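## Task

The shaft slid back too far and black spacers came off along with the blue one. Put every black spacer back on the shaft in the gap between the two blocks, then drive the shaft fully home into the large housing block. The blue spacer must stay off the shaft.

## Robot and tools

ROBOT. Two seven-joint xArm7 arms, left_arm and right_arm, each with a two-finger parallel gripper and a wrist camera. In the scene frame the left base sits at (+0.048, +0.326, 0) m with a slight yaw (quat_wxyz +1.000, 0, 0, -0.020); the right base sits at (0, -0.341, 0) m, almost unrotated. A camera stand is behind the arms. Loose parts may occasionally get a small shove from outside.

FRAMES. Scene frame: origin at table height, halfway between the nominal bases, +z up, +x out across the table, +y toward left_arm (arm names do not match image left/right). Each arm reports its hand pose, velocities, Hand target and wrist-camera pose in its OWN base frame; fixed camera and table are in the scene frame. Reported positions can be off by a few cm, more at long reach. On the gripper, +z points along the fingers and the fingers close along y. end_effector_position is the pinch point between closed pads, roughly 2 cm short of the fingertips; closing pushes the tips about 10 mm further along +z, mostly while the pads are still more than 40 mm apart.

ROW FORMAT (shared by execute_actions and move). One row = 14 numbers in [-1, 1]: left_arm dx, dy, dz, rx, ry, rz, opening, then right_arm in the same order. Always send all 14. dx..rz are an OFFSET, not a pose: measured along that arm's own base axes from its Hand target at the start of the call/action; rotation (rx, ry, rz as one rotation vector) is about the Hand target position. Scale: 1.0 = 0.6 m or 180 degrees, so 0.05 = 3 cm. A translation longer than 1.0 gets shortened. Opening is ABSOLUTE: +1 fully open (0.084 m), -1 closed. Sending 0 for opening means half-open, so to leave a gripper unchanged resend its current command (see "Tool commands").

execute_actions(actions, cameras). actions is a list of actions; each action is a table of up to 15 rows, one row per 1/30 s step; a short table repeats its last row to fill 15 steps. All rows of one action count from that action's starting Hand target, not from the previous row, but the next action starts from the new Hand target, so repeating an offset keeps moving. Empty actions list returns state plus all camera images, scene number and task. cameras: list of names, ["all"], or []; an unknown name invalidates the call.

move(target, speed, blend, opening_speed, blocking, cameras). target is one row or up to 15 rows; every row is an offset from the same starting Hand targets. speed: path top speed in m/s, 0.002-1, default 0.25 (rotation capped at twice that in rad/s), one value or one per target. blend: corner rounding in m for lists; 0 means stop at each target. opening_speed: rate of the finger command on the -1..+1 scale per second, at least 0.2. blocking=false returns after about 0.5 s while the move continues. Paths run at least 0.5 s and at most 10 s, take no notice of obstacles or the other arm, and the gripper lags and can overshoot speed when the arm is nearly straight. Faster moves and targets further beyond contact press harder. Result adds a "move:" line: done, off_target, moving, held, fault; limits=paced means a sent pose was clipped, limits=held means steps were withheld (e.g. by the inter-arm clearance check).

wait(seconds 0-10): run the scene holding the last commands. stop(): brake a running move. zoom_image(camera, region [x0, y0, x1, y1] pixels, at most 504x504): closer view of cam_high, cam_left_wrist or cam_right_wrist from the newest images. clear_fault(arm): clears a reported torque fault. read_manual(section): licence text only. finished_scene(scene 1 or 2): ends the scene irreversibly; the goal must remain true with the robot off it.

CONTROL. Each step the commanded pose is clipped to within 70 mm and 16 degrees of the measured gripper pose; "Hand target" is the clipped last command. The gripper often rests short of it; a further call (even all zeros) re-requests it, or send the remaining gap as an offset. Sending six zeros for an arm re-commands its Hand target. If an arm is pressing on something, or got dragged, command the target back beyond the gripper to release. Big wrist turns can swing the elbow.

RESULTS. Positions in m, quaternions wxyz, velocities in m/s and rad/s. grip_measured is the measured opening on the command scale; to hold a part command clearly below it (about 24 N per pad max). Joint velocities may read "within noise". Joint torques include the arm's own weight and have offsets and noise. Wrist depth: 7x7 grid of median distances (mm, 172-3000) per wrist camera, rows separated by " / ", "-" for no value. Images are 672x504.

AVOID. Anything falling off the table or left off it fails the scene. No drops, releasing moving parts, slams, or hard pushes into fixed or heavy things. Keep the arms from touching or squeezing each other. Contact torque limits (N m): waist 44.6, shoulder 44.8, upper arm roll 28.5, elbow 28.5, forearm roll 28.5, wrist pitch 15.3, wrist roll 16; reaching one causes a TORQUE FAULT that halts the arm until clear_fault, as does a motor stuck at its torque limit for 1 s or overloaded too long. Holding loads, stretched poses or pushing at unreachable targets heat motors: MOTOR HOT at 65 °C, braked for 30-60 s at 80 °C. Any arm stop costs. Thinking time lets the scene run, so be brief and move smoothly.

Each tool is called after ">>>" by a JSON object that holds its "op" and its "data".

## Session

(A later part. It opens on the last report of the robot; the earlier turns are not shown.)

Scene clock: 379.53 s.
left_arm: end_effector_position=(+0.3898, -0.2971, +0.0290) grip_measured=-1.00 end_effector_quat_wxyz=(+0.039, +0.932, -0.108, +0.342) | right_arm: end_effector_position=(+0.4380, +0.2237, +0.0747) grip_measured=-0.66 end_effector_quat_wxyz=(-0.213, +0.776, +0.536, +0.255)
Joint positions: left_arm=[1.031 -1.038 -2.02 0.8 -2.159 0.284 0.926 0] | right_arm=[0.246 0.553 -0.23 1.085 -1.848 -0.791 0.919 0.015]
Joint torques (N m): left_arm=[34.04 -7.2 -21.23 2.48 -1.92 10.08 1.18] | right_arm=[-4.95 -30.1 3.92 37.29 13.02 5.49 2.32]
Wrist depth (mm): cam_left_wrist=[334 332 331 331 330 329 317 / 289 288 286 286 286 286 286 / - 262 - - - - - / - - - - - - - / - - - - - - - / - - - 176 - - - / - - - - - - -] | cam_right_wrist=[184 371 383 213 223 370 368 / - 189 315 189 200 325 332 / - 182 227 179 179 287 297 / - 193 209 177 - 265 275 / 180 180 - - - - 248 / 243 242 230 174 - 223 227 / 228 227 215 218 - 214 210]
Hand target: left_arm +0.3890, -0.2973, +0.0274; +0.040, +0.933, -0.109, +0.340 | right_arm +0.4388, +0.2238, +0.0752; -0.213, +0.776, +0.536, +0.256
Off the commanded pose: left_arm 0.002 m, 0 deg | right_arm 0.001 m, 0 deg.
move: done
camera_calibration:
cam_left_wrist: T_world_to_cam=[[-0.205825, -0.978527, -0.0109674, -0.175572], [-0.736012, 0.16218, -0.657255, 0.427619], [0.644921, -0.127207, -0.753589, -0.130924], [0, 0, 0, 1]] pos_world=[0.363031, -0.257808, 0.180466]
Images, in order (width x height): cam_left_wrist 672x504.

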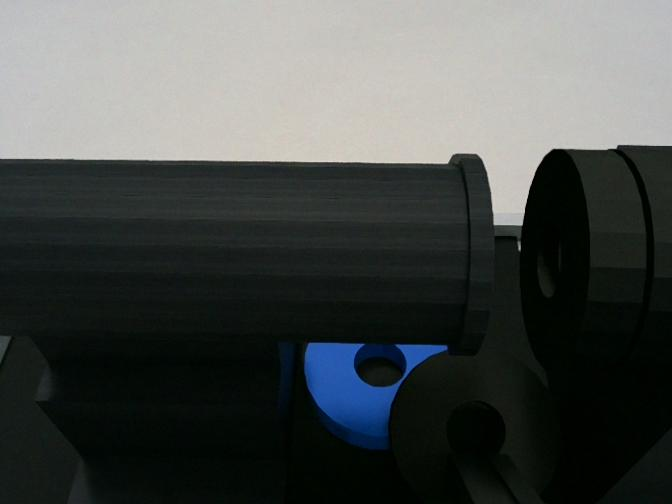

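>>> {"op": "move", "data": {"target": [[-0.03,0.007,0.0005,0,0,0,-1,0,0,0,0,0,0,-1]], "speed": 0.03, "cameras": ["cam_left_wrist","cam_right_wrist"]}}

Scene clock: 380.33 s.
left_arm: end_effector_position=(+0.4051, -0.2918, +0.0510) grip_measured=-1.00 end_effector_quat_wxyz=(+0.044, +0.926, -0.093, +0.362) | right_arm: end_effector_position=(+0.4380, +0.2237, +0.0747) grip_measured=-0.66 end_effector_quat_wxyz=(-0.213, +0.776, +0.536, +0.255)
Joint positions: left_arm=[1.028 -1.036 -1.969 0.798 -2.161 0.282 0.927 0] | right_arm=[0.246 0.553 -0.23 1.085 -1.848 -0.791 0.919 0.015]
Joint torques (N m): left_arm=[4.35 11.55 25.95 3.32 0.66 -0.34 -0.1] | right_arm=[-5.15 -29.83 3.64 37.25 13.07 5.51 2.28]
Wrist depth (mm): cam_left_wrist=[390 391 391 392 378 396 396 / 333 334 335 335 335 325 337 / 291 291 292 291 292 293 294 / 265 265 265 259 259 267 268 / - - - - - - - / - - - - - - - / 182 - - 179 - - -] | cam_right_wrist=[- 179 345 213 223 372 367 / - - 207 196 200 325 331 / - - 196 180 179 287 298 / - 279 - 178 - 266 274 / 267 265 - - - - 248 / 243 242 230 174 - 224 228 / 228 226 215 218 - 214 210]
Hand target: left_arm +0.4051, -0.2918, +0.0510; +0.044, +0.926, -0.093, +0.362 (not the last commanded pose) | right_arm +0.4388, +0.2238, +0.0752; -0.213, +0.776, +0.536, +0.256
Tool commands: left_gripper/opening=-1.0 right_gripper/opening=-1.0
Off the commanded pose: left_arm 0.041 m, 3 deg | right_arm 0.001 m, 0 deg.
TORQUE FAULT: the external load on joint 3 (upper arm roll) of the left arm reached its load limit, and that arm stopped. The contact can be on any part of that arm beyond that joint, not only on its tool. A torque fault puts only its own arm into a fault stop. That arm's remaining commands of this call were not run. The hold on joint 3 (upper arm roll) of that arm was moved back by the arm itself, up to 3 degrees, as the stop began. That arm is still stopped at the end of this call. While its stop runs, that arm, its gripper or tool too, takes no new command.
CLEAR FAULT: the left arm stays stopped (state 4) until you call clear_fault(arm="left_arm").
End effector pose when the fault began: left_arm: position (+0.3889, -0.2966, +0.0288), quat_wxyz (+0.039, +0.933, -0.108, +0.342)
Joint positions when the fault began: left_arm=[1.029 -1.037 -2.02 0.797 -2.161 0.284 0.927 0]
move: fault (left_arm)
camera_calibration:
cam_left_wrist: T_world_to_cam=[[-0.179719, -0.983709, 0.00430989, -0.179799], [-0.713792, 0.127389, -0.688674, 0.434983], [0.676906, -0.126844, -0.725058, -0.13779], [0, 0, 0, 1]] pos_world=[0.371445, -0.24976, 0.200431]
cam_right_wrist: T_world_to_cam=[[0.94211, -0.333282, -0.0367662, -0.308585], [-0.28234, -0.729365, -0.623146, 0.400201], [0.180868, 0.597453, -0.781241, -0.0215726], [0, 0, 0, 1]] pos_world=[0.407615, 0.201935, 0.221185]
Images, in order (width x height): cam_left_wrist 672x504, cam_right_wrist 672x504.

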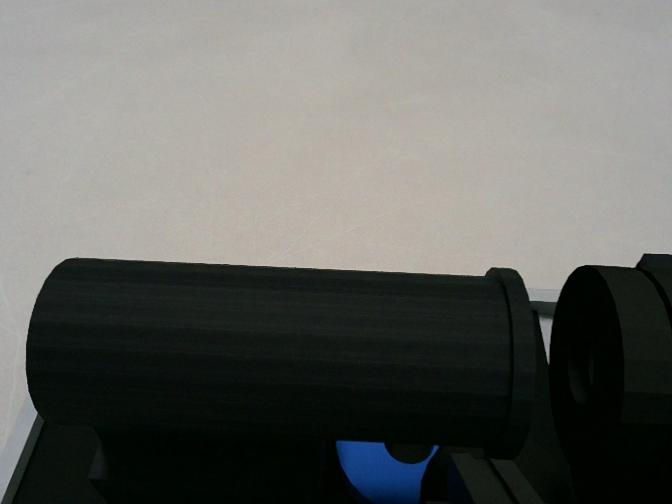

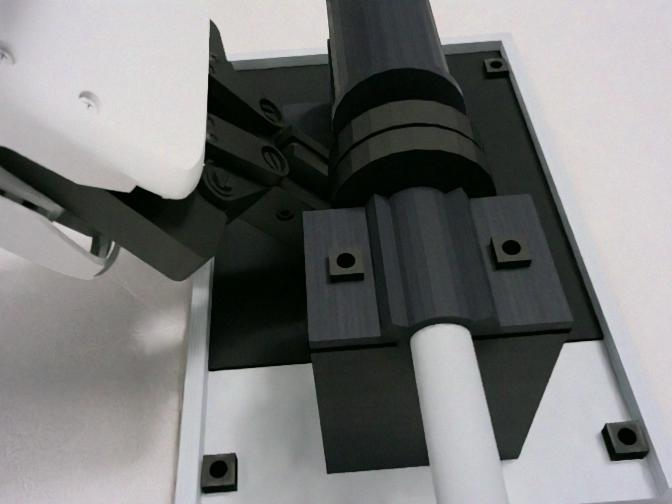

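>>> {"op": "clear_fault", "data": {"arm": "left_arm"}}

>>> {"op": "move", "data": {"target": [[-0.03,-0.002,0.02,0.0076,0.0139,-0.0087,-1,0,0,0,0,0,0,-1],[-0.055,-0.002,0.02,0.0076,0.0139,-0.0087,-1,0,0,0,0,0,0,-1]], "speed": 0.08, "cameras": ["cam_left_wrist","cam_right_wrist"]}}

Scene clock: 380.53 s.
left_arm: end_effector_position=(+0.4051, -0.2918, +0.0510) grip_measured=-1.00 end_effector_quat_wxyz=(+0.044, +0.926, -0.093, +0.362) | right_arm: end_effector_position=(+0.4380, +0.2237, +0.0747) grip_measured=-0.66 end_effector_quat_wxyz=(-0.213, +0.776, +0.536, +0.255)
Joint positions: left_arm=[1.028 -1.036 -1.969 0.798 -2.161 0.282 0.927 0] | right_arm=[0.246 0.553 -0.23 1.085 -1.849 -0.791 0.919 0.015]
Joint torques (N m): left_arm=[4.48 11.84 25.66 3.34 1.02 -0.67 0.49] | right_arm=[-5.39 -30.22 3.97 37.43 12.98 5.5 2.4]
Wrist depth (mm): cam_left_wrist=[390 390 391 392 378 395 396 / 331 333 334 334 336 325 337 / 291 291 291 291 292 293 294 / 265 265 265 259 259 267 268 / - - - - - - - / - - - - - - - / 182 - - 179 - - -] | cam_right_wrist=[- 179 344 213 223 371 368 / - - 206 196 200 325 332 / - - 196 180 179 287 297 / - 278 - 177 - 266 274 / 266 265 - - - - 248 / 243 242 230 174 - 223 227 / 228 227 215 218 - 214 210]
Hand target: left_arm +0.4051, -0.2918, +0.0510; +0.044, +0.926, -0.093, +0.362 (not the last commanded pose) | right_arm +0.4388, +0.2238, +0.0752; -0.213, +0.776, +0.536, +0.256
Tool commands: left_gripper/opening=-1.0 right_gripper/opening=-1.0
Off the commanded pose: left_arm 0.041 m, 3 deg | right_arm 0.001 m, 0 deg.
TORQUE FAULT, CONTINUED: the left arm's stop, for the torque fault of joint 3 (upper arm roll) that an earlier result reported, is over. The call counts as one of the actions that you can send in this scene. The hold on joint 3 (upper arm roll) of that arm was moved back by the arm itself, up to 3 degrees, as the stop began. That arm's target is now where it stood when the stop ended, not its last command. That arm's gripper keeps its grip as last carried out, and that arm accepts commands again: back off and push less far.
CLEAR FAULT: your call cleared the left arm's torque fault. If a joint's load stays at its limit, that arm stops again at once.

Scene clock: 381.83 s.
left_arm: end_effector_position=(+0.3721, -0.2930, +0.0630) grip_measured=-1.00 end_effector_quat_wxyz=(+0.039, +0.933, -0.109, +0.340) | right_arm: end_effector_position=(+0.4380, +0.2237, +0.0747) grip_measured=-0.66 end_effector_quat_wxyz=(-0.213, +0.776, +0.536, +0.255)
Joint positions: left_arm=[0.935 -0.893 -1.953 0.72 -2.015 0.207 0.86 0] | right_arm=[0.245 0.553 -0.228 1.085 -1.849 -0.791 0.92 0.015]
Joint torques (N m): left_arm=[-7.19 16.68 23.25 4.68 0.89 -3.87 -0.66] | right_arm=[-5.6 -29.9 3.75 37.36 13 5.52 2.4]
Wrist depth (mm): cam_left_wrist=[390 389 388 387 373 386 385 / 338 338 339 337 336 325 336 / 300 298 299 297 297 306 305 / - - - - - - - / - 174 173 - - - - / 214 180 179 207 200 - - / 197 194 194 196 192 194 186] | cam_right_wrist=[188 384 380 213 223 371 368 / - 199 315 189 200 325 332 / - 187 208 179 179 288 297 / 287 279 213 177 - 266 274 / 267 265 - - - - 248 / 243 242 230 174 - 223 227 / 228 227 216 218 - 214 210]
Hand target: left_arm +0.3721, -0.2930, +0.0630; +0.039, +0.933, -0.109, +0.340 | right_arm +0.4388, +0.2238, +0.0752; -0.213, +0.776, +0.536, +0.256
Off the commanded pose: left_arm 0.000 m, 0 deg | right_arm 0.001 m, 0 deg.
move: done
camera_calibration:
cam_left_wrist: T_world_to_cam=[[-0.206603, -0.978367, -0.0106341, -0.174442], [-0.739189, 0.163198, -0.653426, 0.437488], [0.641026, -0.127139, -0.756916, -0.0916089], [0, 0, 0, 1]] pos_world=[0.34607, -0.253712, 0.214671]
cam_right_wrist: T_world_to_cam=[[0.94211, -0.333282, -0.0367662, -0.308585], [-0.28234, -0.729365, -0.623146, 0.400201], [0.180868, 0.597453, -0.781241, -0.0215726], [0, 0, 0, 1]] pos_world=[0.407615, 0.201935, 0.221185]
Images, in order (width x height): cam_left_wrist 672x504, cam_right_wrist 672x504.

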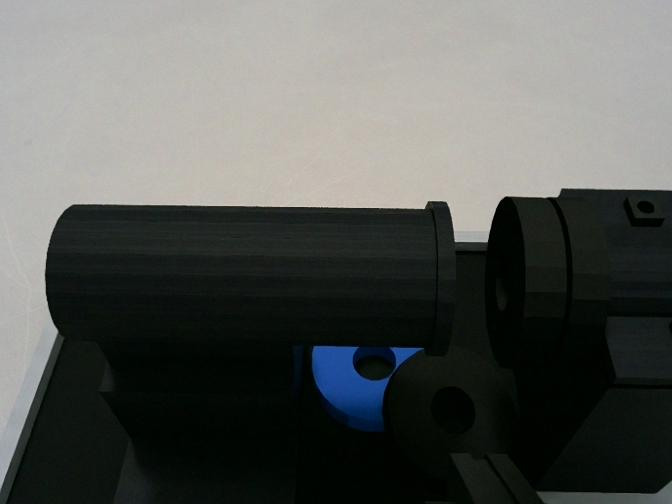

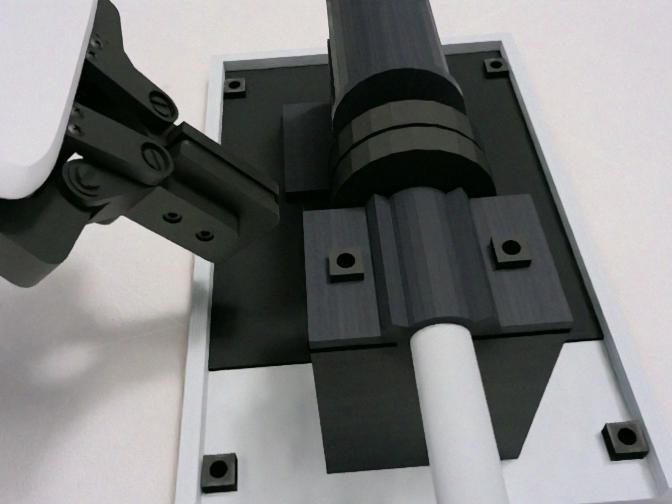

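>>> {"op": "move", "data": {"target": [[0.0087,-0.0027,-0.0045,0,0,0,0.16,0,0,0,0,0,0,-1],[0.0352,-0.009,-0.0380,0,0,0,0.16,0,0,0,0,0,0,-1]], "speed": 0.04, "cameras": ["cam_left_wrist","cam_right_wrist"]}}

Scene clock: 384.97 s.
left_arm: end_effector_position=(+0.3691, -0.3027, +0.0301) grip_measured=+0.15 end_effector_quat_wxyz=(+0.035, +0.937, -0.126, +0.323) | right_arm: end_effector_position=(+0.4380, +0.2237, +0.0747) grip_measured=-0.66 end_effector_quat_wxyz=(-0.213, +0.776, +0.536, +0.255)
Joint positions: left_arm=[0.997 -0.961 -2.033 0.769 -2.06 0.249 0.883 0.051] | right_arm=[0.243 0.553 -0.227 1.085 -1.85 -0.79 0.92 0.015]
Joint torques (N m): left_arm=[1.39 12.71 -6.84 2.84 0.9 1.86 -0.13] | right_arm=[-5.46 -29.88 3.74 37.3 13.06 5.54 2.29]
Wrist depth (mm): cam_left_wrist=[317 315 313 311 309 307 297 / 287 286 284 283 281 280 278 / - - - - - - - / - - - - - - - / - - - 186 176 - - / 176 172 178 177 - 174 - / - - - - - - -] | cam_right_wrist=[197 386 384 213 223 370 368 / 184 237 323 189 200 325 331 / 176 236 241 179 179 287 298 / - 278 - 177 - 265 274 / 189 186 200 - - - 249 / - 236 225 174 - 223 228 / 228 226 215 218 - 214 210]
Hand target: left_arm +0.3691, -0.3027, +0.0301; +0.035, +0.937, -0.126, +0.323 (not the last commanded pose) | right_arm +0.4388, +0.2238, +0.0752; -0.213, +0.776, +0.536, +0.256
Tool commands: left_gripper/opening=+0.16 right_gripper/opening=-1.0
Off the commanded pose: left_arm 0.027 m, 3 deg | right_arm 0.001 m, 0 deg.
TORQUE FAULT: the external load on joint 3 (upper arm roll) of the left arm reached its load limit, and that arm stopped. The contact can be on any part of that arm beyond that joint, not only on its tool. A torque fault puts only its own arm into a fault stop. That arm's remaining commands of this call were not run. The hold on joint 3 (upper arm roll) of that arm was moved back by the arm itself, up to 3 degrees, as the stop began. That arm is still stopped at the end of this call. While its stop runs, that arm, its gripper or tool too, takes no new command.
CLEAR FAULT: the left arm stays stopped (state 4) until you call clear_fault(arm="left_arm").
End effector pose when the fault began: left_arm: position (+0.3845, -0.2973, +0.0483), quat_wxyz (+0.040, +0.934, -0.110, +0.339)
Joint positions when the fault began: left_arm=[0.997 -0.961 -1.985 0.768 -2.06 0.253 0.883 0.051]
move: fault (left_arm); path passed 1 of 2 targets
camera_calibration:
cam_left_wrist: T_world_to_cam=[[-0.236364, -0.971311, -0.0262136, -0.171355], [-0.754949, 0.200563, -0.624361, 0.431631], [0.611706, -0.127786, -0.780696, -0.104544], [0, 0, 0, 1]] pos_world=[0.349307, -0.266368, 0.183385]
cam_right_wrist: T_world_to_cam=[[0.94211, -0.333282, -0.0367662, -0.308585], [-0.28234, -0.729365, -0.623146, 0.400201], [0.180868, 0.597453, -0.781241, -0.0215726], [0, 0, 0, 1]] pos_world=[0.407615, 0.201935, 0.221185]
Images, in order (width x height): cam_left_wrist 672x504, cam_right_wrist 672x504.

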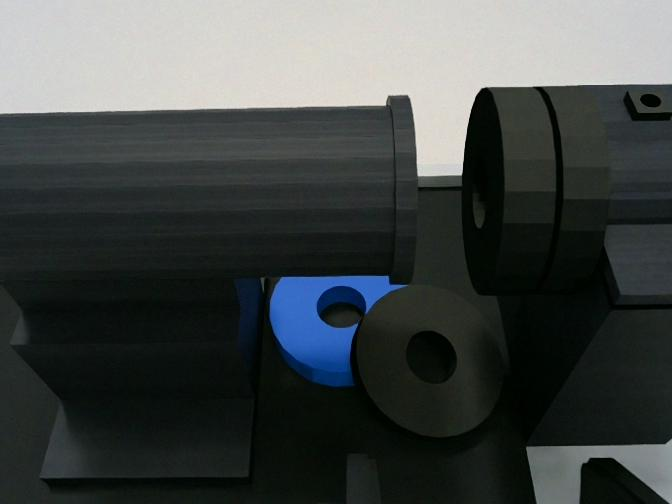

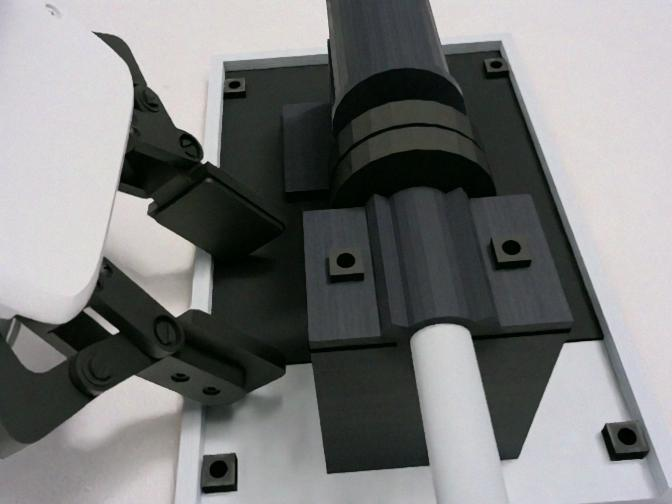

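>>> {"op": "clear_fault", "data": {"arm": "left_arm"}}

>>> {"op": "move", "data": {"target": [[-0.02,0.008,0.02,0,0,0,0.16,0,0,0,0,0,0,-1],[-0.0095,0.0208,0.0565,-0.0345,-0.1167,0.0082,-1,0,0,0,0,0,0,-1]], "speed": 0.06, "cameras": ["cam_left_wrist","cam_right_wrist"]}}

Scene clock: 386.10 s.
left_arm: end_effector_position=(+0.3691, -0.3027, +0.0301) grip_measured=+0.15 end_effector_quat_wxyz=(+0.035, +0.937, -0.126, +0.323) | right_arm: end_effector_position=(+0.4380, +0.2237, +0.0747) grip_measured=-0.66 end_effector_quat_wxyz=(-0.213, +0.776, +0.536, +0.255)
Joint positions: left_arm=[0.997 -0.961 -2.033 0.769 -2.06 0.249 0.883 0.051] | right_arm=[0.243 0.553 -0.227 1.085 -1.85 -0.79 0.92 0.015]
Joint torques (N m): left_arm=[1.52 12.87 -6.64 2.9 0.85 2.03 -0.15] | right_arm=[-4.86 -30.05 3.82 37.2 12.95 5.55 2.28]
Wrist depth (mm): cam_left_wrist=[317 316 313 311 310 308 297 / 287 286 284 283 281 280 278 / - - - - - - - / - - - - - - - / - - - 186 176 - - / 176 172 177 177 - 174 - / - - - - - - -] | cam_right_wrist=[196 386 382 213 223 370 367 / 185 237 323 189 200 324 331 / 176 235 242 179 179 287 297 / - 278 - 177 - 266 274 / 189 185 200 - - - 248 / - 236 225 174 - 224 227 / 228 227 216 218 - 214 209]
Hand target: left_arm +0.3691, -0.3027, +0.0301; +0.035, +0.937, -0.126, +0.323 (not the last commanded pose) | right_arm +0.4388, +0.2238, +0.0752; -0.213, +0.776, +0.536, +0.256
Tool commands: left_gripper/opening=+0.16 right_gripper/opening=-1.0
Off the commanded pose: left_arm 0.027 m, 3 deg | right_arm 0.001 m, 0 deg.
TORQUE FAULT, CONTINUED: the left arm's stop, for the torque fault of joint 3 (upper arm roll) that an earlier result reported, is over. The call counts as one of the actions that you can send in this scene. The hold on joint 3 (upper arm roll) of that arm was moved back by the arm itself, up to 3 degrees, as the stop began. That arm's target is now where it stood when the stop ended, not its last command. That arm's gripper keeps its grip as last carried out, and that arm accepts commands again: back off and push less far.
CLEAR FAULT: your call cleared the left arm's torque fault. If a joint's load stays at its limit, that arm stops again at once.

Scene clock: 390.90 s.
left_arm: end_effector_position=(+0.3634, -0.2902, +0.0640) grip_measured=-1.00 end_effector_quat_wxyz=(+0.058, +0.861, -0.101, +0.495) | right_arm: end_effector_position=(+0.4380, +0.2237, +0.0747) grip_measured=-0.66 end_effector_quat_wxyz=(-0.213, +0.776, +0.536, +0.255)
Joint positions: left_arm=[0.681 -1.41 -1.964 0.686 -2.666 0.263 0.991 0] | right_arm=[0.24 0.552 -0.223 1.085 -1.852 -0.788 0.921 0.015]
Joint torques (N m): left_arm=[-7 8.07 17.38 0.31 -1.51 -3.42 -0.51] | right_arm=[-5.19 -30.01 3.98 37.31 13.25 5.44 2.39]
Wrist depth (mm): cam_left_wrist=[1196 1239 1292 1350 1377 1446 1516 / 574 1239 575 626 631 575 630 / 460 461 433 460 461 462 461 / 384 384 383 384 - 202 345 / - 175 174 - - - - / 256 191 192 232 232 - - / 213 204 200 213 213 185 180] | cam_right_wrist=[377 386 382 213 223 370 367 / 202 338 323 189 200 325 332 / 183 198 209 179 179 287 297 / 202 278 214 177 - 266 274 / 266 265 - - - - 248 / 243 242 230 174 - 224 227 / 228 227 216 218 - 214 210]
Hand target: left_arm +0.3634, -0.2902, +0.0640; +0.058, +0.861, -0.101, +0.495 | right_arm +0.4388, +0.2238, +0.0752; -0.213, +0.776, +0.536, +0.256
Off the commanded pose: left_arm 0.000 m, 0 deg | right_arm 0.001 m, 0 deg.
move: done
camera_calibration:
cam_left_wrist: T_world_to_cam=[[-0.20584, -0.978585, -0.00135767, -0.174493], [-0.48144, 0.102476, -0.870468, 0.333852], [0.851966, -0.178523, -0.492224, -0.193501], [0, 0, 0, 1]] pos_world=[0.289668, -0.239512, 0.195125]
cam_right_wrist: T_world_to_cam=[[0.94211, -0.333282, -0.0367662, -0.308585], [-0.28234, -0.729365, -0.623146, 0.400201], [0.180868, 0.597453, -0.781241, -0.0215726], [0, 0, 0, 1]] pos_world=[0.407615, 0.201935, 0.221185]
Images, in order (width x height): cam_left_wrist 672x504, cam_right_wrist 672x504.

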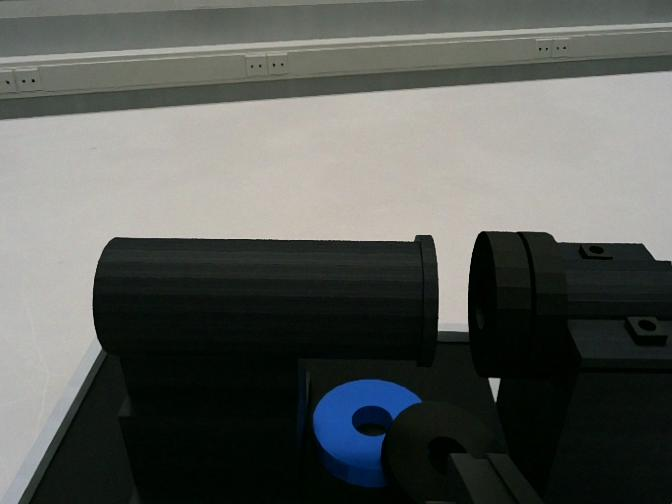

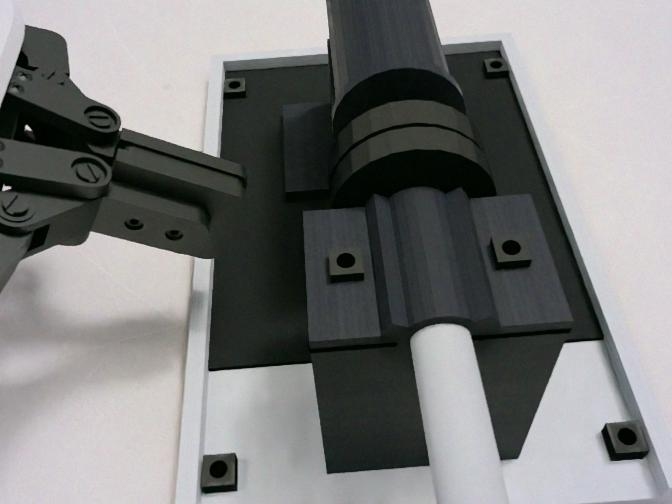

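>>> {"op": "move", "data": {"target": [[-0.02,0.05,0.05,0.0724,-0.0404,-0.2124,0.17,0,0,0,0,0,0,-1],[0.0125,0.0568,0.0033,0.0724,-0.0404,-0.2124,0.17,0,0,0,0,0,0,-1]], "speed": 0.12, "cameras": ["cam_left_wrist","cam_right_wrist"]}}

Scene clock: 396.80 s.
left_arm: end_effector_position=(+0.3709, -0.2561, +0.0660) grip_measured=+0.16 end_effector_quat_wxyz=(+0.114, +0.749, -0.434, +0.487) | right_arm: end_effector_position=(+0.4380, +0.2237, +0.0747) grip_measured=-0.66 end_effector_quat_wxyz=(-0.213, +0.776, +0.536, +0.255)
Joint positions: left_arm=[0.669 -1.784 -1.998 0.329 -3.019 1.227 1.57 0.051] | right_arm=[0.237 0.552 -0.219 1.086 -1.853 -0.787 0.922 0.015]
Joint torques (N m): left_arm=[6.23 3.05 13.21 -8.4 -2.98 0.18 1.16] | right_arm=[-5.25 -29.89 3.94 37.35 12.96 5.61 2.4]
Wrist depth (mm): cam_left_wrist=[1273 1437 1649 1754 783 276 249 / 1302 1452 700 617 550 - 237 / 1239 560 509 487 438 209 233 / 497 458 421 196 182 192 301 / 405 396 - - 187 198 265 / - - - 239 229 215 228 / - - - 217 207 210 204] | cam_right_wrist=[250 248 238 213 223 371 368 / 341 339 259 189 200 325 331 / 216 300 295 179 179 287 298 / 287 284 - 177 - 266 274 / 267 264 - - - - 249 / 243 242 230 174 - 224 228 / 228 226 215 218 - 214 210]
Hand target: left_arm +0.3709, -0.2561, +0.0660; +0.114, +0.749, -0.434, +0.487 | right_arm +0.4388, +0.2238, +0.0752; -0.213, +0.776, +0.536, +0.256
Off the commanded pose: left_arm 0.000 m, 0 deg | right_arm 0.001 m, 0 deg.
move: done
camera_calibration:
cam_left_wrist: T_world_to_cam=[[-0.74515, -0.616645, -0.25397, 0.169755], [-0.149296, 0.525402, -0.837654, 0.318622], [0.649971, -0.58626, -0.483566, -0.22286], [0, 0, 0, 1]] pos_world=[0.318914, -0.19338, 0.20224]
cam_right_wrist: T_world_to_cam=[[0.94211, -0.333282, -0.0367662, -0.308585], [-0.28234, -0.729365, -0.623146, 0.400201], [0.180868, 0.597453, -0.781241, -0.0215726], [0, 0, 0, 1]] pos_world=[0.407615, 0.201935, 0.221185]
Images, in order (width x height): cam_left_wrist 672x504, cam_right_wrist 672x504.

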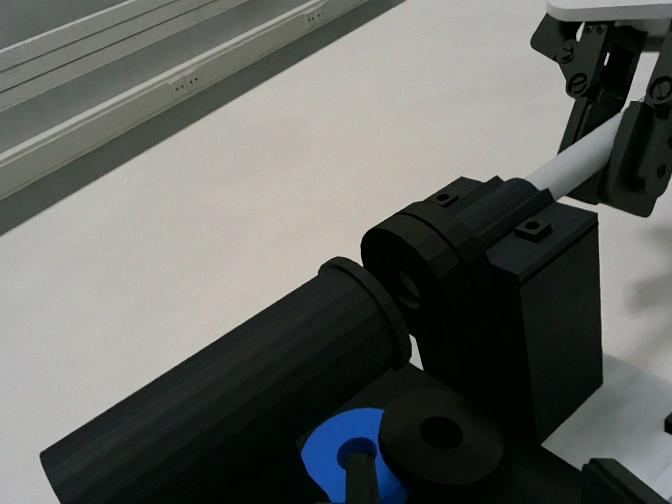

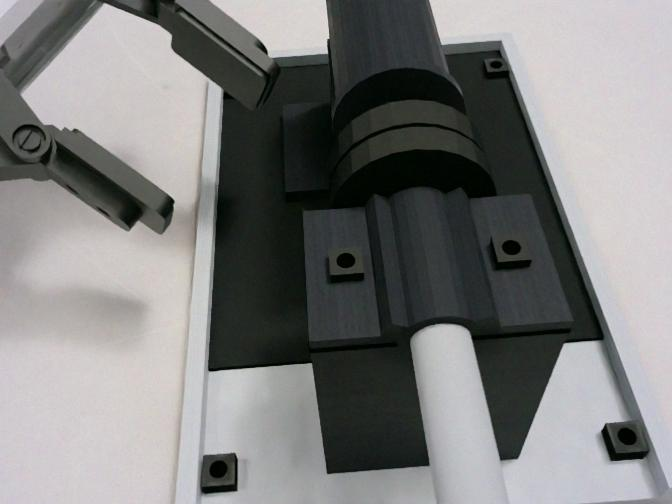

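>>> {"op": "move", "data": {"target": [[0.0315,-0.0297,-0.025,0,0,0,0.17,0,0,0,0,0,0,-1]], "speed": 0.06, "cameras": ["cam_left_wrist","cam_right_wrist"]}}

Scene clock: 398.03 s.
left_arm: end_effector_position=(+0.3898, -0.2739, +0.0510) grip_measured=+0.16 end_effector_quat_wxyz=(+0.114, +0.749, -0.434, +0.487) | right_arm: end_effector_position=(+0.4380, +0.2237, +0.0747) grip_measured=-0.66 end_effector_quat_wxyz=(-0.213, +0.776, +0.536, +0.255)
Joint positions: left_arm=[0.741 -1.819 -1.995 0.431 -3.032 1.203 1.569 0.051] | right_arm=[0.236 0.552 -0.218 1.086 -1.854 -0.787 0.922 0.015]
Joint torques (N m): left_arm=[6.12 3.44 24.05 -8.63 -2.9 -3.16 -0.93] | right_arm=[-4.89 -29.84 4 37.44 13.11 5.58 2.35]
Wrist depth (mm): cam_left_wrist=[1257 1408 1607 849 716 - 224 / 1283 1397 641 567 504 - 217 / 582 517 476 453 418 178 205 / 467 425 387 - - - 284 / 378 - - - 179 - 192 / - - - - 216 183 197 / - - - - 186 187 188] | cam_right_wrist=[208 219 237 213 223 371 367 / 208 329 257 196 200 324 332 / 213 309 295 179 179 287 297 / 280 229 223 177 - 266 274 / 267 265 - - - - 248 / 243 241 230 174 - 223 228 / 228 227 215 218 - 214 209]
Hand target: left_arm +0.3898, -0.2740, +0.0510; +0.114, +0.749, -0.434, +0.487 | right_arm +0.4388, +0.2238, +0.0752; -0.213, +0.776, +0.536, +0.256
Off the commanded pose: left_arm 0.000 m, 0 deg | right_arm 0.001 m, 0 deg.
move: done
camera_calibration:
cam_left_wrist: T_world_to_cam=[[-0.745101, -0.616688, -0.254008, 0.169033], [-0.149284, 0.525393, -0.837661, 0.318226], [0.65003, -0.586223, -0.483533, -0.252851], [0, 0, 0, 1]] pos_world=[0.337814, -0.21118, 0.187239]
cam_right_wrist: T_world_to_cam=[[0.94211, -0.333282, -0.0367662, -0.308585], [-0.28234, -0.729365, -0.623146, 0.400201], [0.180868, 0.597453, -0.781241, -0.0215726], [0, 0, 0, 1]] pos_world=[0.407615, 0.201935, 0.221185]
Images, in order (width x height): cam_left_wrist 672x504, cam_right_wrist 672x504.

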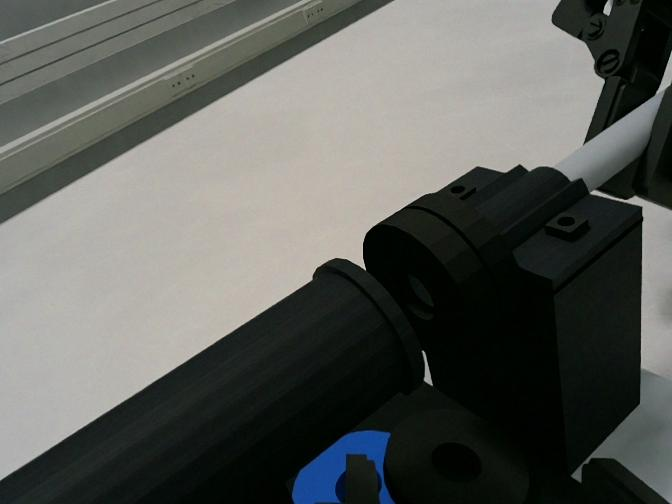

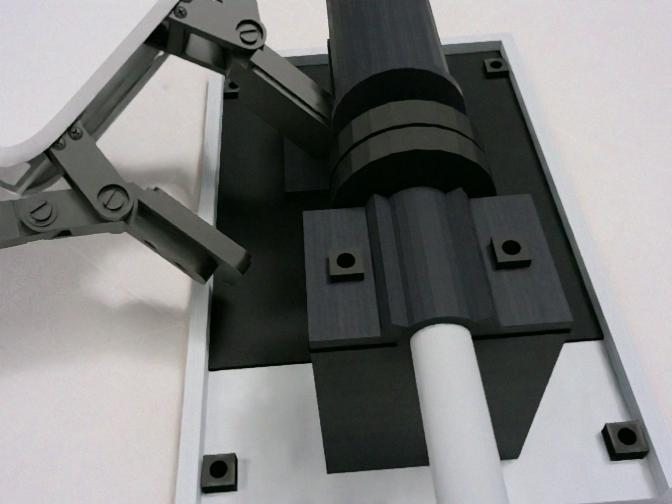

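>>> {"op": "move", "data": {"target": [[0.0158,-0.0148,-0.0125,0,0,0,0.17,0,0,0,0,0,0,-1]], "speed": 0.04, "cameras": ["cam_left_wrist","cam_right_wrist"]}}

Scene clock: 398.97 s.
left_arm: end_effector_position=(+0.3991, -0.2830, +0.0433) grip_measured=+0.16 end_effector_quat_wxyz=(+0.114, +0.749, -0.435, +0.486) | right_arm: end_effector_position=(+0.4380, +0.2237, +0.0747) grip_measured=-0.66 end_effector_quat_wxyz=(-0.213, +0.776, +0.536, +0.255)
Joint positions: left_arm=[0.775 -1.836 -1.992 0.483 -3.038 1.189 1.567 0.051] | right_arm=[0.235 0.552 -0.218 1.086 -1.854 -0.786 0.922 0.015]
Joint torques (N m): left_arm=[16.2 0.11 17.27 -18.97 -1.29 -7.91 -0.67] | right_arm=[-5.08 -29.76 4.28 37.35 13.19 5.58 2.38]
Wrist depth (mm): cam_left_wrist=[1237 1391 1589 806 679 - 210 / 1271 1372 609 540 481 - 194 / 541 496 468 433 407 - 187 / 445 403 369 - - - - / 368 - 331 - - - - / - - - - 204 178 184 / - - - - 182 178 179] | cam_right_wrist=[207 215 233 213 223 371 367 / 205 243 258 196 201 324 332 / 206 300 296 178 179 287 297 / 212 219 223 177 - 266 274 / 266 265 - - - - 248 / 243 242 230 174 - 223 228 / 228 227 215 218 - 214 210]
Hand target: left_arm +0.3993, -0.2828, +0.0435; +0.114, +0.749, -0.434, +0.487 | right_arm +0.4388, +0.2238, +0.0752; -0.213, +0.776, +0.536, +0.256
Off the commanded pose: left_arm 0.000 m, 0 deg | right_arm 0.001 m, 0 deg.
move: done
camera_calibration:
cam_left_wrist: T_world_to_cam=[[-0.745684, -0.616196, -0.253491, 0.168794], [-0.149456, 0.525436, -0.837604, 0.318119], [0.649321, -0.586702, -0.483904, -0.267829], [0, 0, 0, 1]] pos_world=[0.347319, -0.220277, 0.179642]
cam_right_wrist: T_world_to_cam=[[0.94211, -0.333282, -0.0367662, -0.308585], [-0.28234, -0.729365, -0.623146, 0.400201], [0.180868, 0.597453, -0.781241, -0.0215726], [0, 0, 0, 1]] pos_world=[0.407615, 0.201935, 0.221185]
Images, in order (width x height): cam_left_wrist 672x504, cam_right_wrist 672x504.

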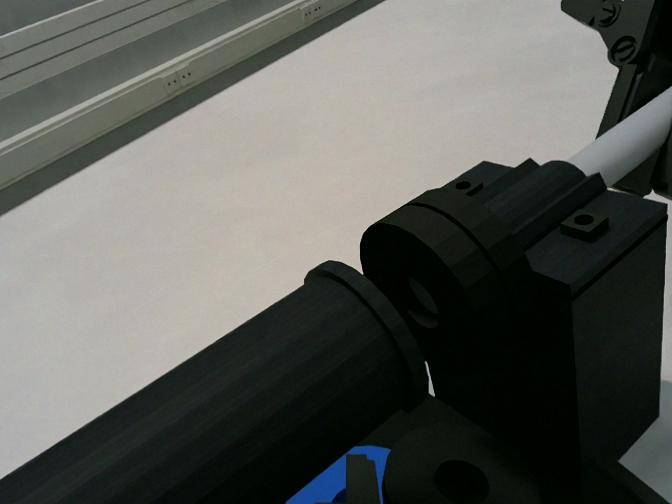

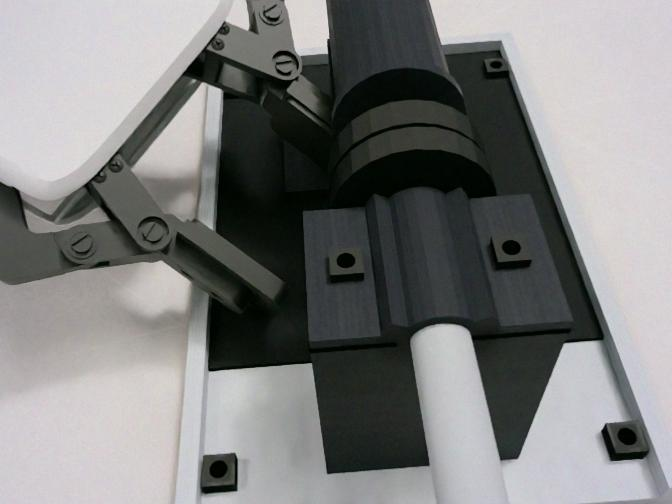

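>>> {"op": "move", "data": {"target": [[0,0,-0.009,0,0,0,0.17,0,0,0,0,0,0,-1]], "speed": 0.03, "cameras": ["cam_left_wrist"]}}

>>> {"op": "zoom_image", "data": {"camera": "cam_left_wrist", "region": [260, 354, 660, 504]}}

Scene clock: 400.03 s.
left_arm: end_effector_position=(+0.3993, -0.2828, +0.0381) grip_measured=+0.16 end_effector_quat_wxyz=(+0.114, +0.749, -0.434, +0.487) | right_arm: end_effector_position=(+0.4380, +0.2237, +0.0747) grip_measured=-0.66 end_effector_quat_wxyz=(-0.213, +0.776, +0.536, +0.255)
Joint positions: left_arm=[0.777 -1.837 -2.006 0.491 -3.054 1.181 1.575 0.051] | right_arm=[0.235 0.552 -0.217 1.086 -1.854 -0.786 0.922 0.015]
Joint torques (N m): left_arm=[19.03 -0.94 4.57 -22.33 -0.36 -8.72 0.85] | right_arm=[-5.25 -30 4.14 37.5 12.94 5.53 2.26]
Wrist depth (mm): cam_left_wrist=[1235 1422 1604 755 661 - 205 / 1266 1358 595 528 469 - 186 / 532 483 465 - - - 210 / 432 402 360 - - - - / 372 - - - - - - / - - - - 197 178 182 / - - - - 177 173 177] | cam_right_wrist=[210 220 237 213 223 370 368 / 208 221 257 200 200 325 332 / 208 301 295 179 179 287 298 / 217 221 225 177 - 266 274 / 267 264 - - - - 248 / 243 242 230 174 - 223 227 / 228 227 215 218 - 214 209]
Hand target: left_arm +0.3993, -0.2828, +0.0381; +0.114, +0.749, -0.434, +0.487 | right_arm +0.4388, +0.2238, +0.0752; -0.213, +0.776, +0.536, +0.256
Off the commanded pose: left_arm 0.000 m, 0 deg | right_arm 0.001 m, 0 deg.
move: done
camera_calibration:
cam_left_wrist: T_world_to_cam=[[-0.745085, -0.616703, -0.25402, 0.167365], [-0.14923, 0.525345, -0.837701, 0.313575], [0.650061, -0.586251, -0.483457, -0.270463], [0, 0, 0, 1]] pos_world=[0.347313, -0.22008, 0.174439]
Images, in order (width x height): cam_left_wrist 672x504.

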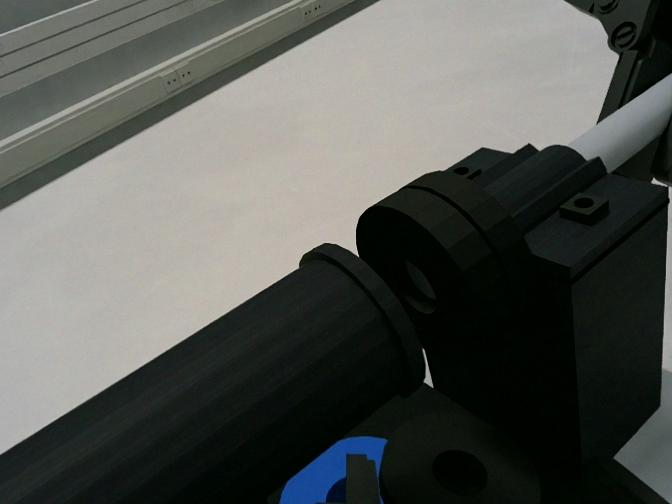

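Scaled by 1.260 from the camera's 672x504 image, which has a finer 960x720 frame.

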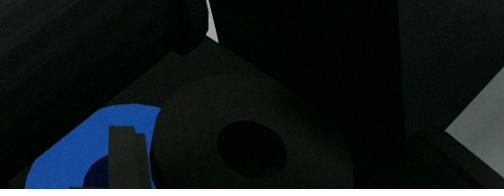

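>>> {"op": "move", "data": {"target": [[0.0085,-0.008,0,0,0,0,0.17,0,0,0,0,0,0,-1]], "speed": 0.03}}

>>> {"op": "move", "data": {"target": [[0.005,-0.0046,0,0,0,0,0.17,0,0,0,0,0,0,-1]], "speed": 0.03, "cameras": ["cam_left_wrist","cam_right_wrist"]}}

Scene clock: 401.17 s.
left_arm: end_effector_position=(+0.4043, -0.2876, +0.0381) grip_measured=+0.16 end_effector_quat_wxyz=(+0.114, +0.749, -0.434, +0.487) | right_arm: end_effector_position=(+0.4380, +0.2237, +0.0747) grip_measured=-0.66 end_effector_quat_wxyz=(-0.213, +0.776, +0.536, +0.255)
Joint positions: left_arm=[0.794 -1.846 -1.993 0.513 -3.045 1.178 1.569 0.051] | right_arm=[0.234 0.552 -0.216 1.086 -1.855 -0.786 0.922 0.015]
Joint torques (N m): left_arm=[20.3 -1.18 19.41 -20.18 2.72 -9.35 -0.46] | right_arm=[-5.36 -29.91 4.33 37.34 13.04 5.67 2.42]
Wrist depth (mm): cam_left_wrist=[1230 1405 1596 757 659 - 198 / 1257 1366 593 524 467 - 181 / 540 483 462 - - - - / 431 392 366 - - - - / 366 - 322 - - - - / - - - - 202 - - / - - - - 176 177 -] | cam_right_wrist=[207 216 226 244 223 371 369 / 205 214 256 196 200 325 331 / 207 218 296 179 179 287 297 / 214 218 223 177 - 266 274 / 260 265 - - - - 248 / 243 241 230 174 - 224 227 / 228 227 216 218 - 214 210]
Hand target: left_arm +0.4044, -0.2876, +0.0381; +0.114, +0.749, -0.434, +0.487 | right_arm +0.4388, +0.2238, +0.0752; -0.213, +0.776, +0.536, +0.256
Off the commanded pose: left_arm 0.000 m, 0 deg | right_arm 0.001 m, 0 deg.
move: done

Scene clock: 401.90 s.
left_arm: end_effector_position=(+0.4075, -0.2902, +0.0382) grip_measured=+0.16 end_effector_quat_wxyz=(+0.113, +0.749, -0.434, +0.487) | right_arm: end_effector_position=(+0.4380, +0.2237, +0.0747) grip_measured=-0.66 end_effector_quat_wxyz=(-0.213, +0.776, +0.536, +0.255)
Joint positions: left_arm=[0.804 -1.851 -1.985 0.525 -3.039 1.176 1.565 0.051] | right_arm=[0.233 0.552 -0.216 1.086 -1.855 -0.785 0.923 0.015]
Joint torques (N m): left_arm=[14.35 3.53 11.81 -14.17 4.17 -3.77 -1.15] | right_arm=[-5.1 -29.8 4.16 37.24 13.15 5.53 2.34]
Wrist depth (mm): cam_left_wrist=[1235 1394 1589 788 665 - 193 / 1271 1369 598 530 470 - 191 / 545 486 444 421 - - - / 435 395 369 - - - - / 361 - 313 - - - - / - - - - 201 - - / - - - - - 177 -] | cam_right_wrist=[205 213 223 242 223 370 367 / 203 211 254 196 200 324 332 / 205 216 296 178 179 287 297 / 212 216 220 177 - 266 274 / 261 265 - - - - 248 / 243 242 230 174 - 224 228 / 228 227 215 218 - 214 210]
Hand target: left_arm +0.4074, -0.2904, +0.0381; +0.114, +0.749, -0.434, +0.487 | right_arm +0.4388, +0.2238, +0.0752; -0.213, +0.776, +0.536, +0.256
Off the commanded pose: left_arm 0.000 m, 0 deg | right_arm 0.001 m, 0 deg.
move: done
camera_calibration:
cam_left_wrist: T_world_to_cam=[[-0.744485, -0.617175, -0.254633, 0.168716], [-0.149073, 0.52543, -0.837676, 0.318729], [0.650784, -0.585678, -0.483179, -0.280259], [0, 0, 0, 1]] pos_world=[0.355508, -0.227484, 0.174537]
cam_right_wrist: T_world_to_cam=[[0.94211, -0.333282, -0.0367662, -0.308585], [-0.28234, -0.729365, -0.623146, 0.400201], [0.180868, 0.597453, -0.781241, -0.0215726], [0, 0, 0, 1]] pos_world=[0.407615, 0.201935, 0.221185]
Images, in order (width x height): cam_left_wrist 672x504, cam_right_wrist 672x504.

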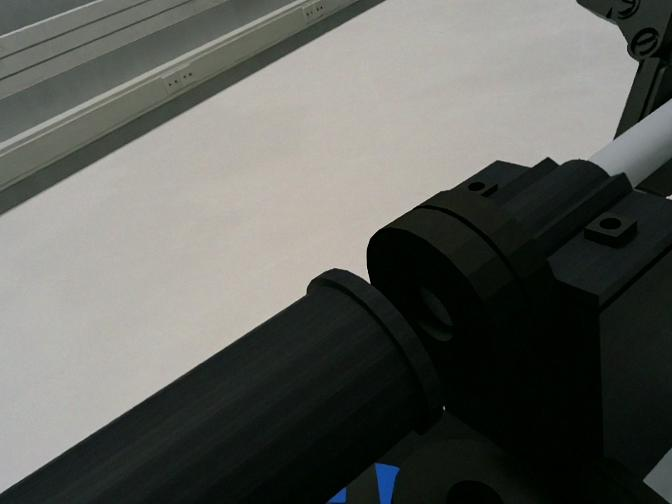

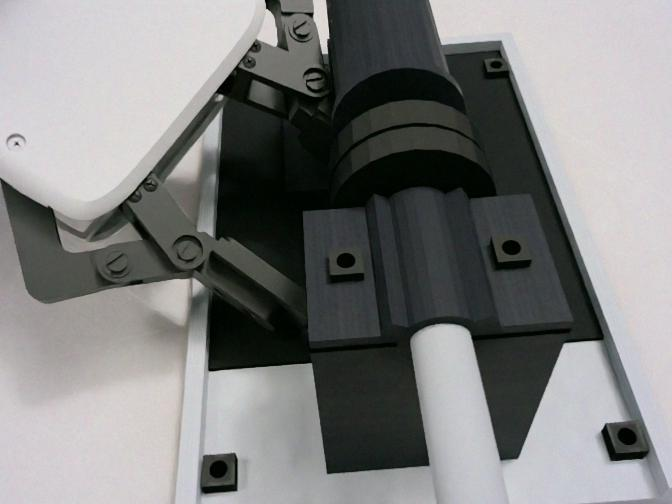

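>>> {"op": "move", "data": {"target": [[0,0,0,0,0,0,-0.1,0,0,0,0,0,0,-1]], "opening_speed": 0.5, "cameras": ["cam_left_wrist"]}}

Scene clock: 402.77 s.
left_arm: end_effector_position=(+0.4074, -0.2902, +0.0380) grip_measured=-0.11 end_effector_quat_wxyz=(+0.114, +0.750, -0.434, +0.487) | right_arm: end_effector_position=(+0.4380, +0.2237, +0.0747) grip_measured=-0.66 end_effector_quat_wxyz=(-0.213, +0.776, +0.536, +0.255)
Joint positions: left_arm=[0.804 -1.851 -1.985 0.525 -3.039 1.177 1.565 0.039] | right_arm=[0.233 0.551 -0.215 1.086 -1.855 -0.785 0.923 0.015]
Joint torques (N m): left_arm=[-6.01 9.92 24.47 -11.13 -2.06 0.21 -0.19] | right_arm=[-5.24 -29.94 4.17 37.33 13 5.51 2.31]
Wrist depth (mm): cam_left_wrist=[1226 1394 1582 781 663 574 199 / 1250 1353 594 524 466 - 188 / 540 481 452 419 - - - / 432 392 367 - - - - / 364 - 316 - - - - / - - - - 202 - - / - - - - - - -] | cam_right_wrist=[205 214 224 243 223 371 367 / 204 212 245 200 200 324 331 / 205 217 288 179 179 287 297 / 215 220 222 177 - 266 274 / 266 265 - - - - 248 / 243 241 230 174 - 223 228 / 228 227 215 218 - 214 209]
Hand target: left_arm +0.4074, -0.2904, +0.0381; +0.114, +0.749, -0.434, +0.487 | right_arm +0.4388, +0.2238, +0.0752; -0.213, +0.776, +0.536, +0.256
Off the commanded pose: left_arm 0.000 m, 0 deg | right_arm 0.001 m, 0 deg.
move: done
camera_calibration:
cam_left_wrist: T_world_to_cam=[[-0.744888, -0.616931, -0.254045, 0.168767], [-0.149563, 0.52548, -0.837557, 0.318729], [0.65021, -0.58589, -0.483694, -0.280112], [0, 0, 0, 1]] pos_world=[0.355514, -0.227483, 0.17434]
Images, in order (width x height): cam_left_wrist 672x504.

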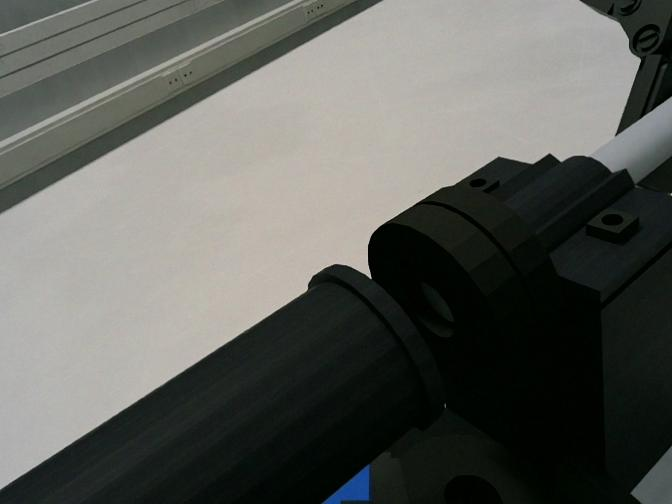

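>>> {"op": "move", "data": {"target": [[0,0,0,0,0,0,-0.5,0,0,0,0,0,0,-1]], "opening_speed": 0.5}}

Scene clock: 403.93 s.
left_arm: end_effector_position=(+0.4074, -0.2904, +0.0381) grip_measured=-0.52 end_effector_quat_wxyz=(+0.114, +0.749, -0.434, +0.487) | right_arm: end_effector_position=(+0.4380, +0.2237, +0.0747) grip_measured=-0.66 end_effector_quat_wxyz=(-0.213, +0.776, +0.536, +0.255)
Joint positions: left_arm=[0.804 -1.851 -1.985 0.525 -3.039 1.177 1.565 0.021] | right_arm=[0.232 0.551 -0.214 1.086 -1.856 -0.785 0.923 0.015]
Joint torques (N m): left_arm=[-7.1 8.5 25.26 -9.74 -3.01 0 0.39] | right_arm=[-5.11 -30 4.05 37.23 12.86 5.6 2.32]
Wrist depth (mm): cam_left_wrist=[1235 1400 1574 776 657 573 192 / 1257 1369 593 525 466 - 188 / 542 483 452 419 - - - / 431 392 367 - - - - / 364 - 317 - - - - / - - - - 187 - - / - - - - 177 177 -] | cam_right_wrist=[205 213 227 247 223 370 367 / 203 212 231 200 200 324 332 / 203 218 288 179 179 287 297 / 216 221 223 177 - 266 274 / 267 265 - - - - 248 / 243 242 230 174 - 223 227 / 228 227 215 218 - 214 209]
Hand target: left_arm +0.4074, -0.2904, +0.0381; +0.114, +0.749, -0.434, +0.487 | right_arm +0.4388, +0.2238, +0.0752; -0.213, +0.776, +0.536, +0.256
Off the commanded pose: left_arm 0.000 m, 0 deg | right_arm 0.001 m, 0 deg.
move: done

>>> {"op": "move", "data": {"target": [[-0.044,0.0416,0.035,0,0,0,0.17,0,0,0,0,0,0,-1]], "speed": 0.1, "cameras": ["cam_left_wrist"]}}

>>> {"op": "zoom_image", "data": {"camera": "cam_left_wrist", "region": [260, 304, 660, 504]}}

Scene clock: 405.00 s.
left_arm: end_effector_position=(+0.3810, -0.2654, +0.0591) grip_measured=+0.16 end_effector_quat_wxyz=(+0.114, +0.749, -0.434, +0.487) | right_arm: end_effector_position=(+0.4380, +0.2237, +0.0747) grip_measured=-0.66 end_effector_quat_wxyz=(-0.213, +0.776, +0.536, +0.255)
Joint positions: left_arm=[0.708 -1.803 -1.994 0.381 -3.023 1.217 1.568 0.051] | right_arm=[0.231 0.551 -0.213 1.086 -1.856 -0.784 0.923 0.015]
Joint torques (N m): left_arm=[-7.14 11.38 14.06 -15.15 1.06 0.35 1.13] | right_arm=[-5.03 -29.95 4.07 37.27 13.12 5.6 2.3]
Wrist depth (mm): cam_left_wrist=[1257 1391 1638 1772 755 - 242 / 1295 1394 674 595 528 - 229 / 1220 540 490 470 224 193 215 / 489 445 406 - 180 176 282 / 391 386 - - 187 180 243 / - - - - 220 197 213 / - - - 209 198 203 196] | cam_right_wrist=[210 255 236 213 223 369 368 / 231 339 256 196 200 325 332 / 214 300 296 178 179 288 298 / 287 277 - 177 - 266 274 / 267 265 - - - - 248 / 243 242 230 174 - 223 227 / 228 226 216 218 - 214 210]
Hand target: left_arm +0.3810, -0.2654, +0.0591; +0.114, +0.749, -0.434, +0.487 | right_arm +0.4388, +0.2238, +0.0752; -0.213, +0.776, +0.536, +0.256
Off the commanded pose: left_arm 0.000 m, 0 deg | right_arm 0.001 m, 0 deg.
move: done
camera_calibration:
cam_left_wrist: T_world_to_cam=[[-0.74515, -0.616645, -0.25397, 0.169793], [-0.149296, 0.525402, -0.837654, 0.319236], [0.649971, -0.58626, -0.483566, -0.238214], [0, 0, 0, 1]] pos_world=[0.329014, -0.20268, 0.19534]
Images, in order (width x height): cam_left_wrist 672x504.

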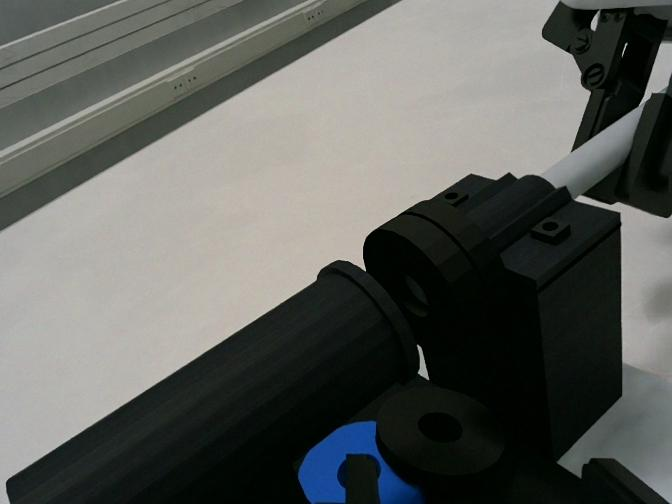

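Scaled by 1.260 from the camera's 672x504 image, which has a finer 960x720 frame.

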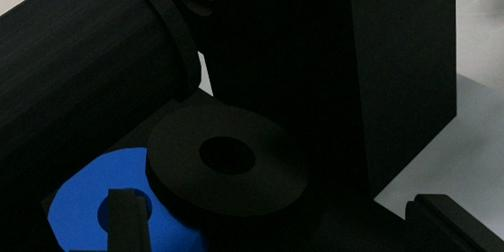

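>>> {"op": "move", "data": {"target": [[0.0248,-0.0175,-0.0235,0,0,0,0.12,0,0,0,0,0,0,-1],[0.045,-0.0369,-0.0375,0,0,0,0.12,0,0,0,0,0,0,-1]], "speed": 0.03}}

>>> {"op": "move", "data": {"target": [[0.0103,-0.009,-0.0027,0,0,0,0.12,0,0,0,0,0,0,-1]], "speed": 0.02, "cameras": ["cam_left_wrist","cam_right_wrist"]}}

Scene clock: 407.03 s.
left_arm: end_effector_position=(+0.3970, -0.2836, +0.0534) grip_measured=+0.11 end_effector_quat_wxyz=(+0.120, +0.744, -0.435, +0.493) | right_arm: end_effector_position=(+0.4380, +0.2237, +0.0747) grip_measured=-0.66 end_effector_quat_wxyz=(-0.213, +0.776, +0.536, +0.255)
Joint positions: left_arm=[0.769 -1.83 -1.977 0.462 -3.042 1.207 1.573 0.049] | right_arm=[0.23 0.551 -0.212 1.086 -1.857 -0.784 0.923 0.015]
Joint torques (N m): left_arm=[-0.36 2.34 55.17 -17.94 -10.71 -6.83 0.95] | right_arm=[-4.97 -29.83 4.56 37.29 13.01 5.48 2.32]
Wrist depth (mm): cam_left_wrist=[1257 1402 1626 1758 766 - 219 / 1273 1437 672 589 524 - 212 / 1196 532 483 455 421 - 192 / 478 433 404 - - - 286 / 380 369 342 - - - 244 / - - - - 210 182 186 / - - - - 190 184 186] | cam_right_wrist=[202 211 228 213 223 370 368 / 200 252 253 200 200 325 333 / 208 211 287 179 179 287 297 / 210 277 213 177 - 266 275 / 266 265 - - - - 248 / 243 242 230 174 - 224 227 / 228 227 216 218 - 214 210]
Hand target: left_arm +0.3970, -0.2836, +0.0534; +0.120, +0.744, -0.435, +0.493 (not the last commanded pose) | right_arm +0.4388, +0.2238, +0.0752; -0.213, +0.776, +0.536, +0.256
Tool commands: left_gripper/opening=+0.12 right_gripper/opening=-1.0
Off the commanded pose: left_arm 0.020 m, 1 deg | right_arm 0.001 m, 0 deg.
TORQUE FAULT: the external load on joint 3 (upper arm roll) of the left arm reached its load limit, and that arm stopped. The contact can be on any part of that arm beyond that joint, not only on its tool. A torque fault puts only its own arm into a fault stop. That arm's remaining commands of this call were not run. The hold on joint 3 (upper arm roll) of that arm was moved back by the arm itself, up to 3 degrees, as the stop began, but a joint of that arm was then at its load limit, so every hold on that arm was set where that arm was. That arm may still press on what stopped it. That arm is still stopped at the end of this call. While its stop runs, that arm, its gripper or tool too, takes no new command.
CLEAR FAULT: the left arm stays stopped (state 4) until you call clear_fault(arm="left_arm").
End effector pose when the fault began: left_arm: position (+0.3969, -0.2766, +0.0454), quat_wxyz (+0.114, +0.749, -0.434, +0.488)
Joint positions when the fault began: left_arm=[0.769 -1.832 -1.998 0.461 -3.046 1.201 1.574 0.049]
move: fault (left_arm); path passed 1 of 2 targets

not run: an earlier result of this reply reported a stop or a fault. Calls in your next reply go to the robot.


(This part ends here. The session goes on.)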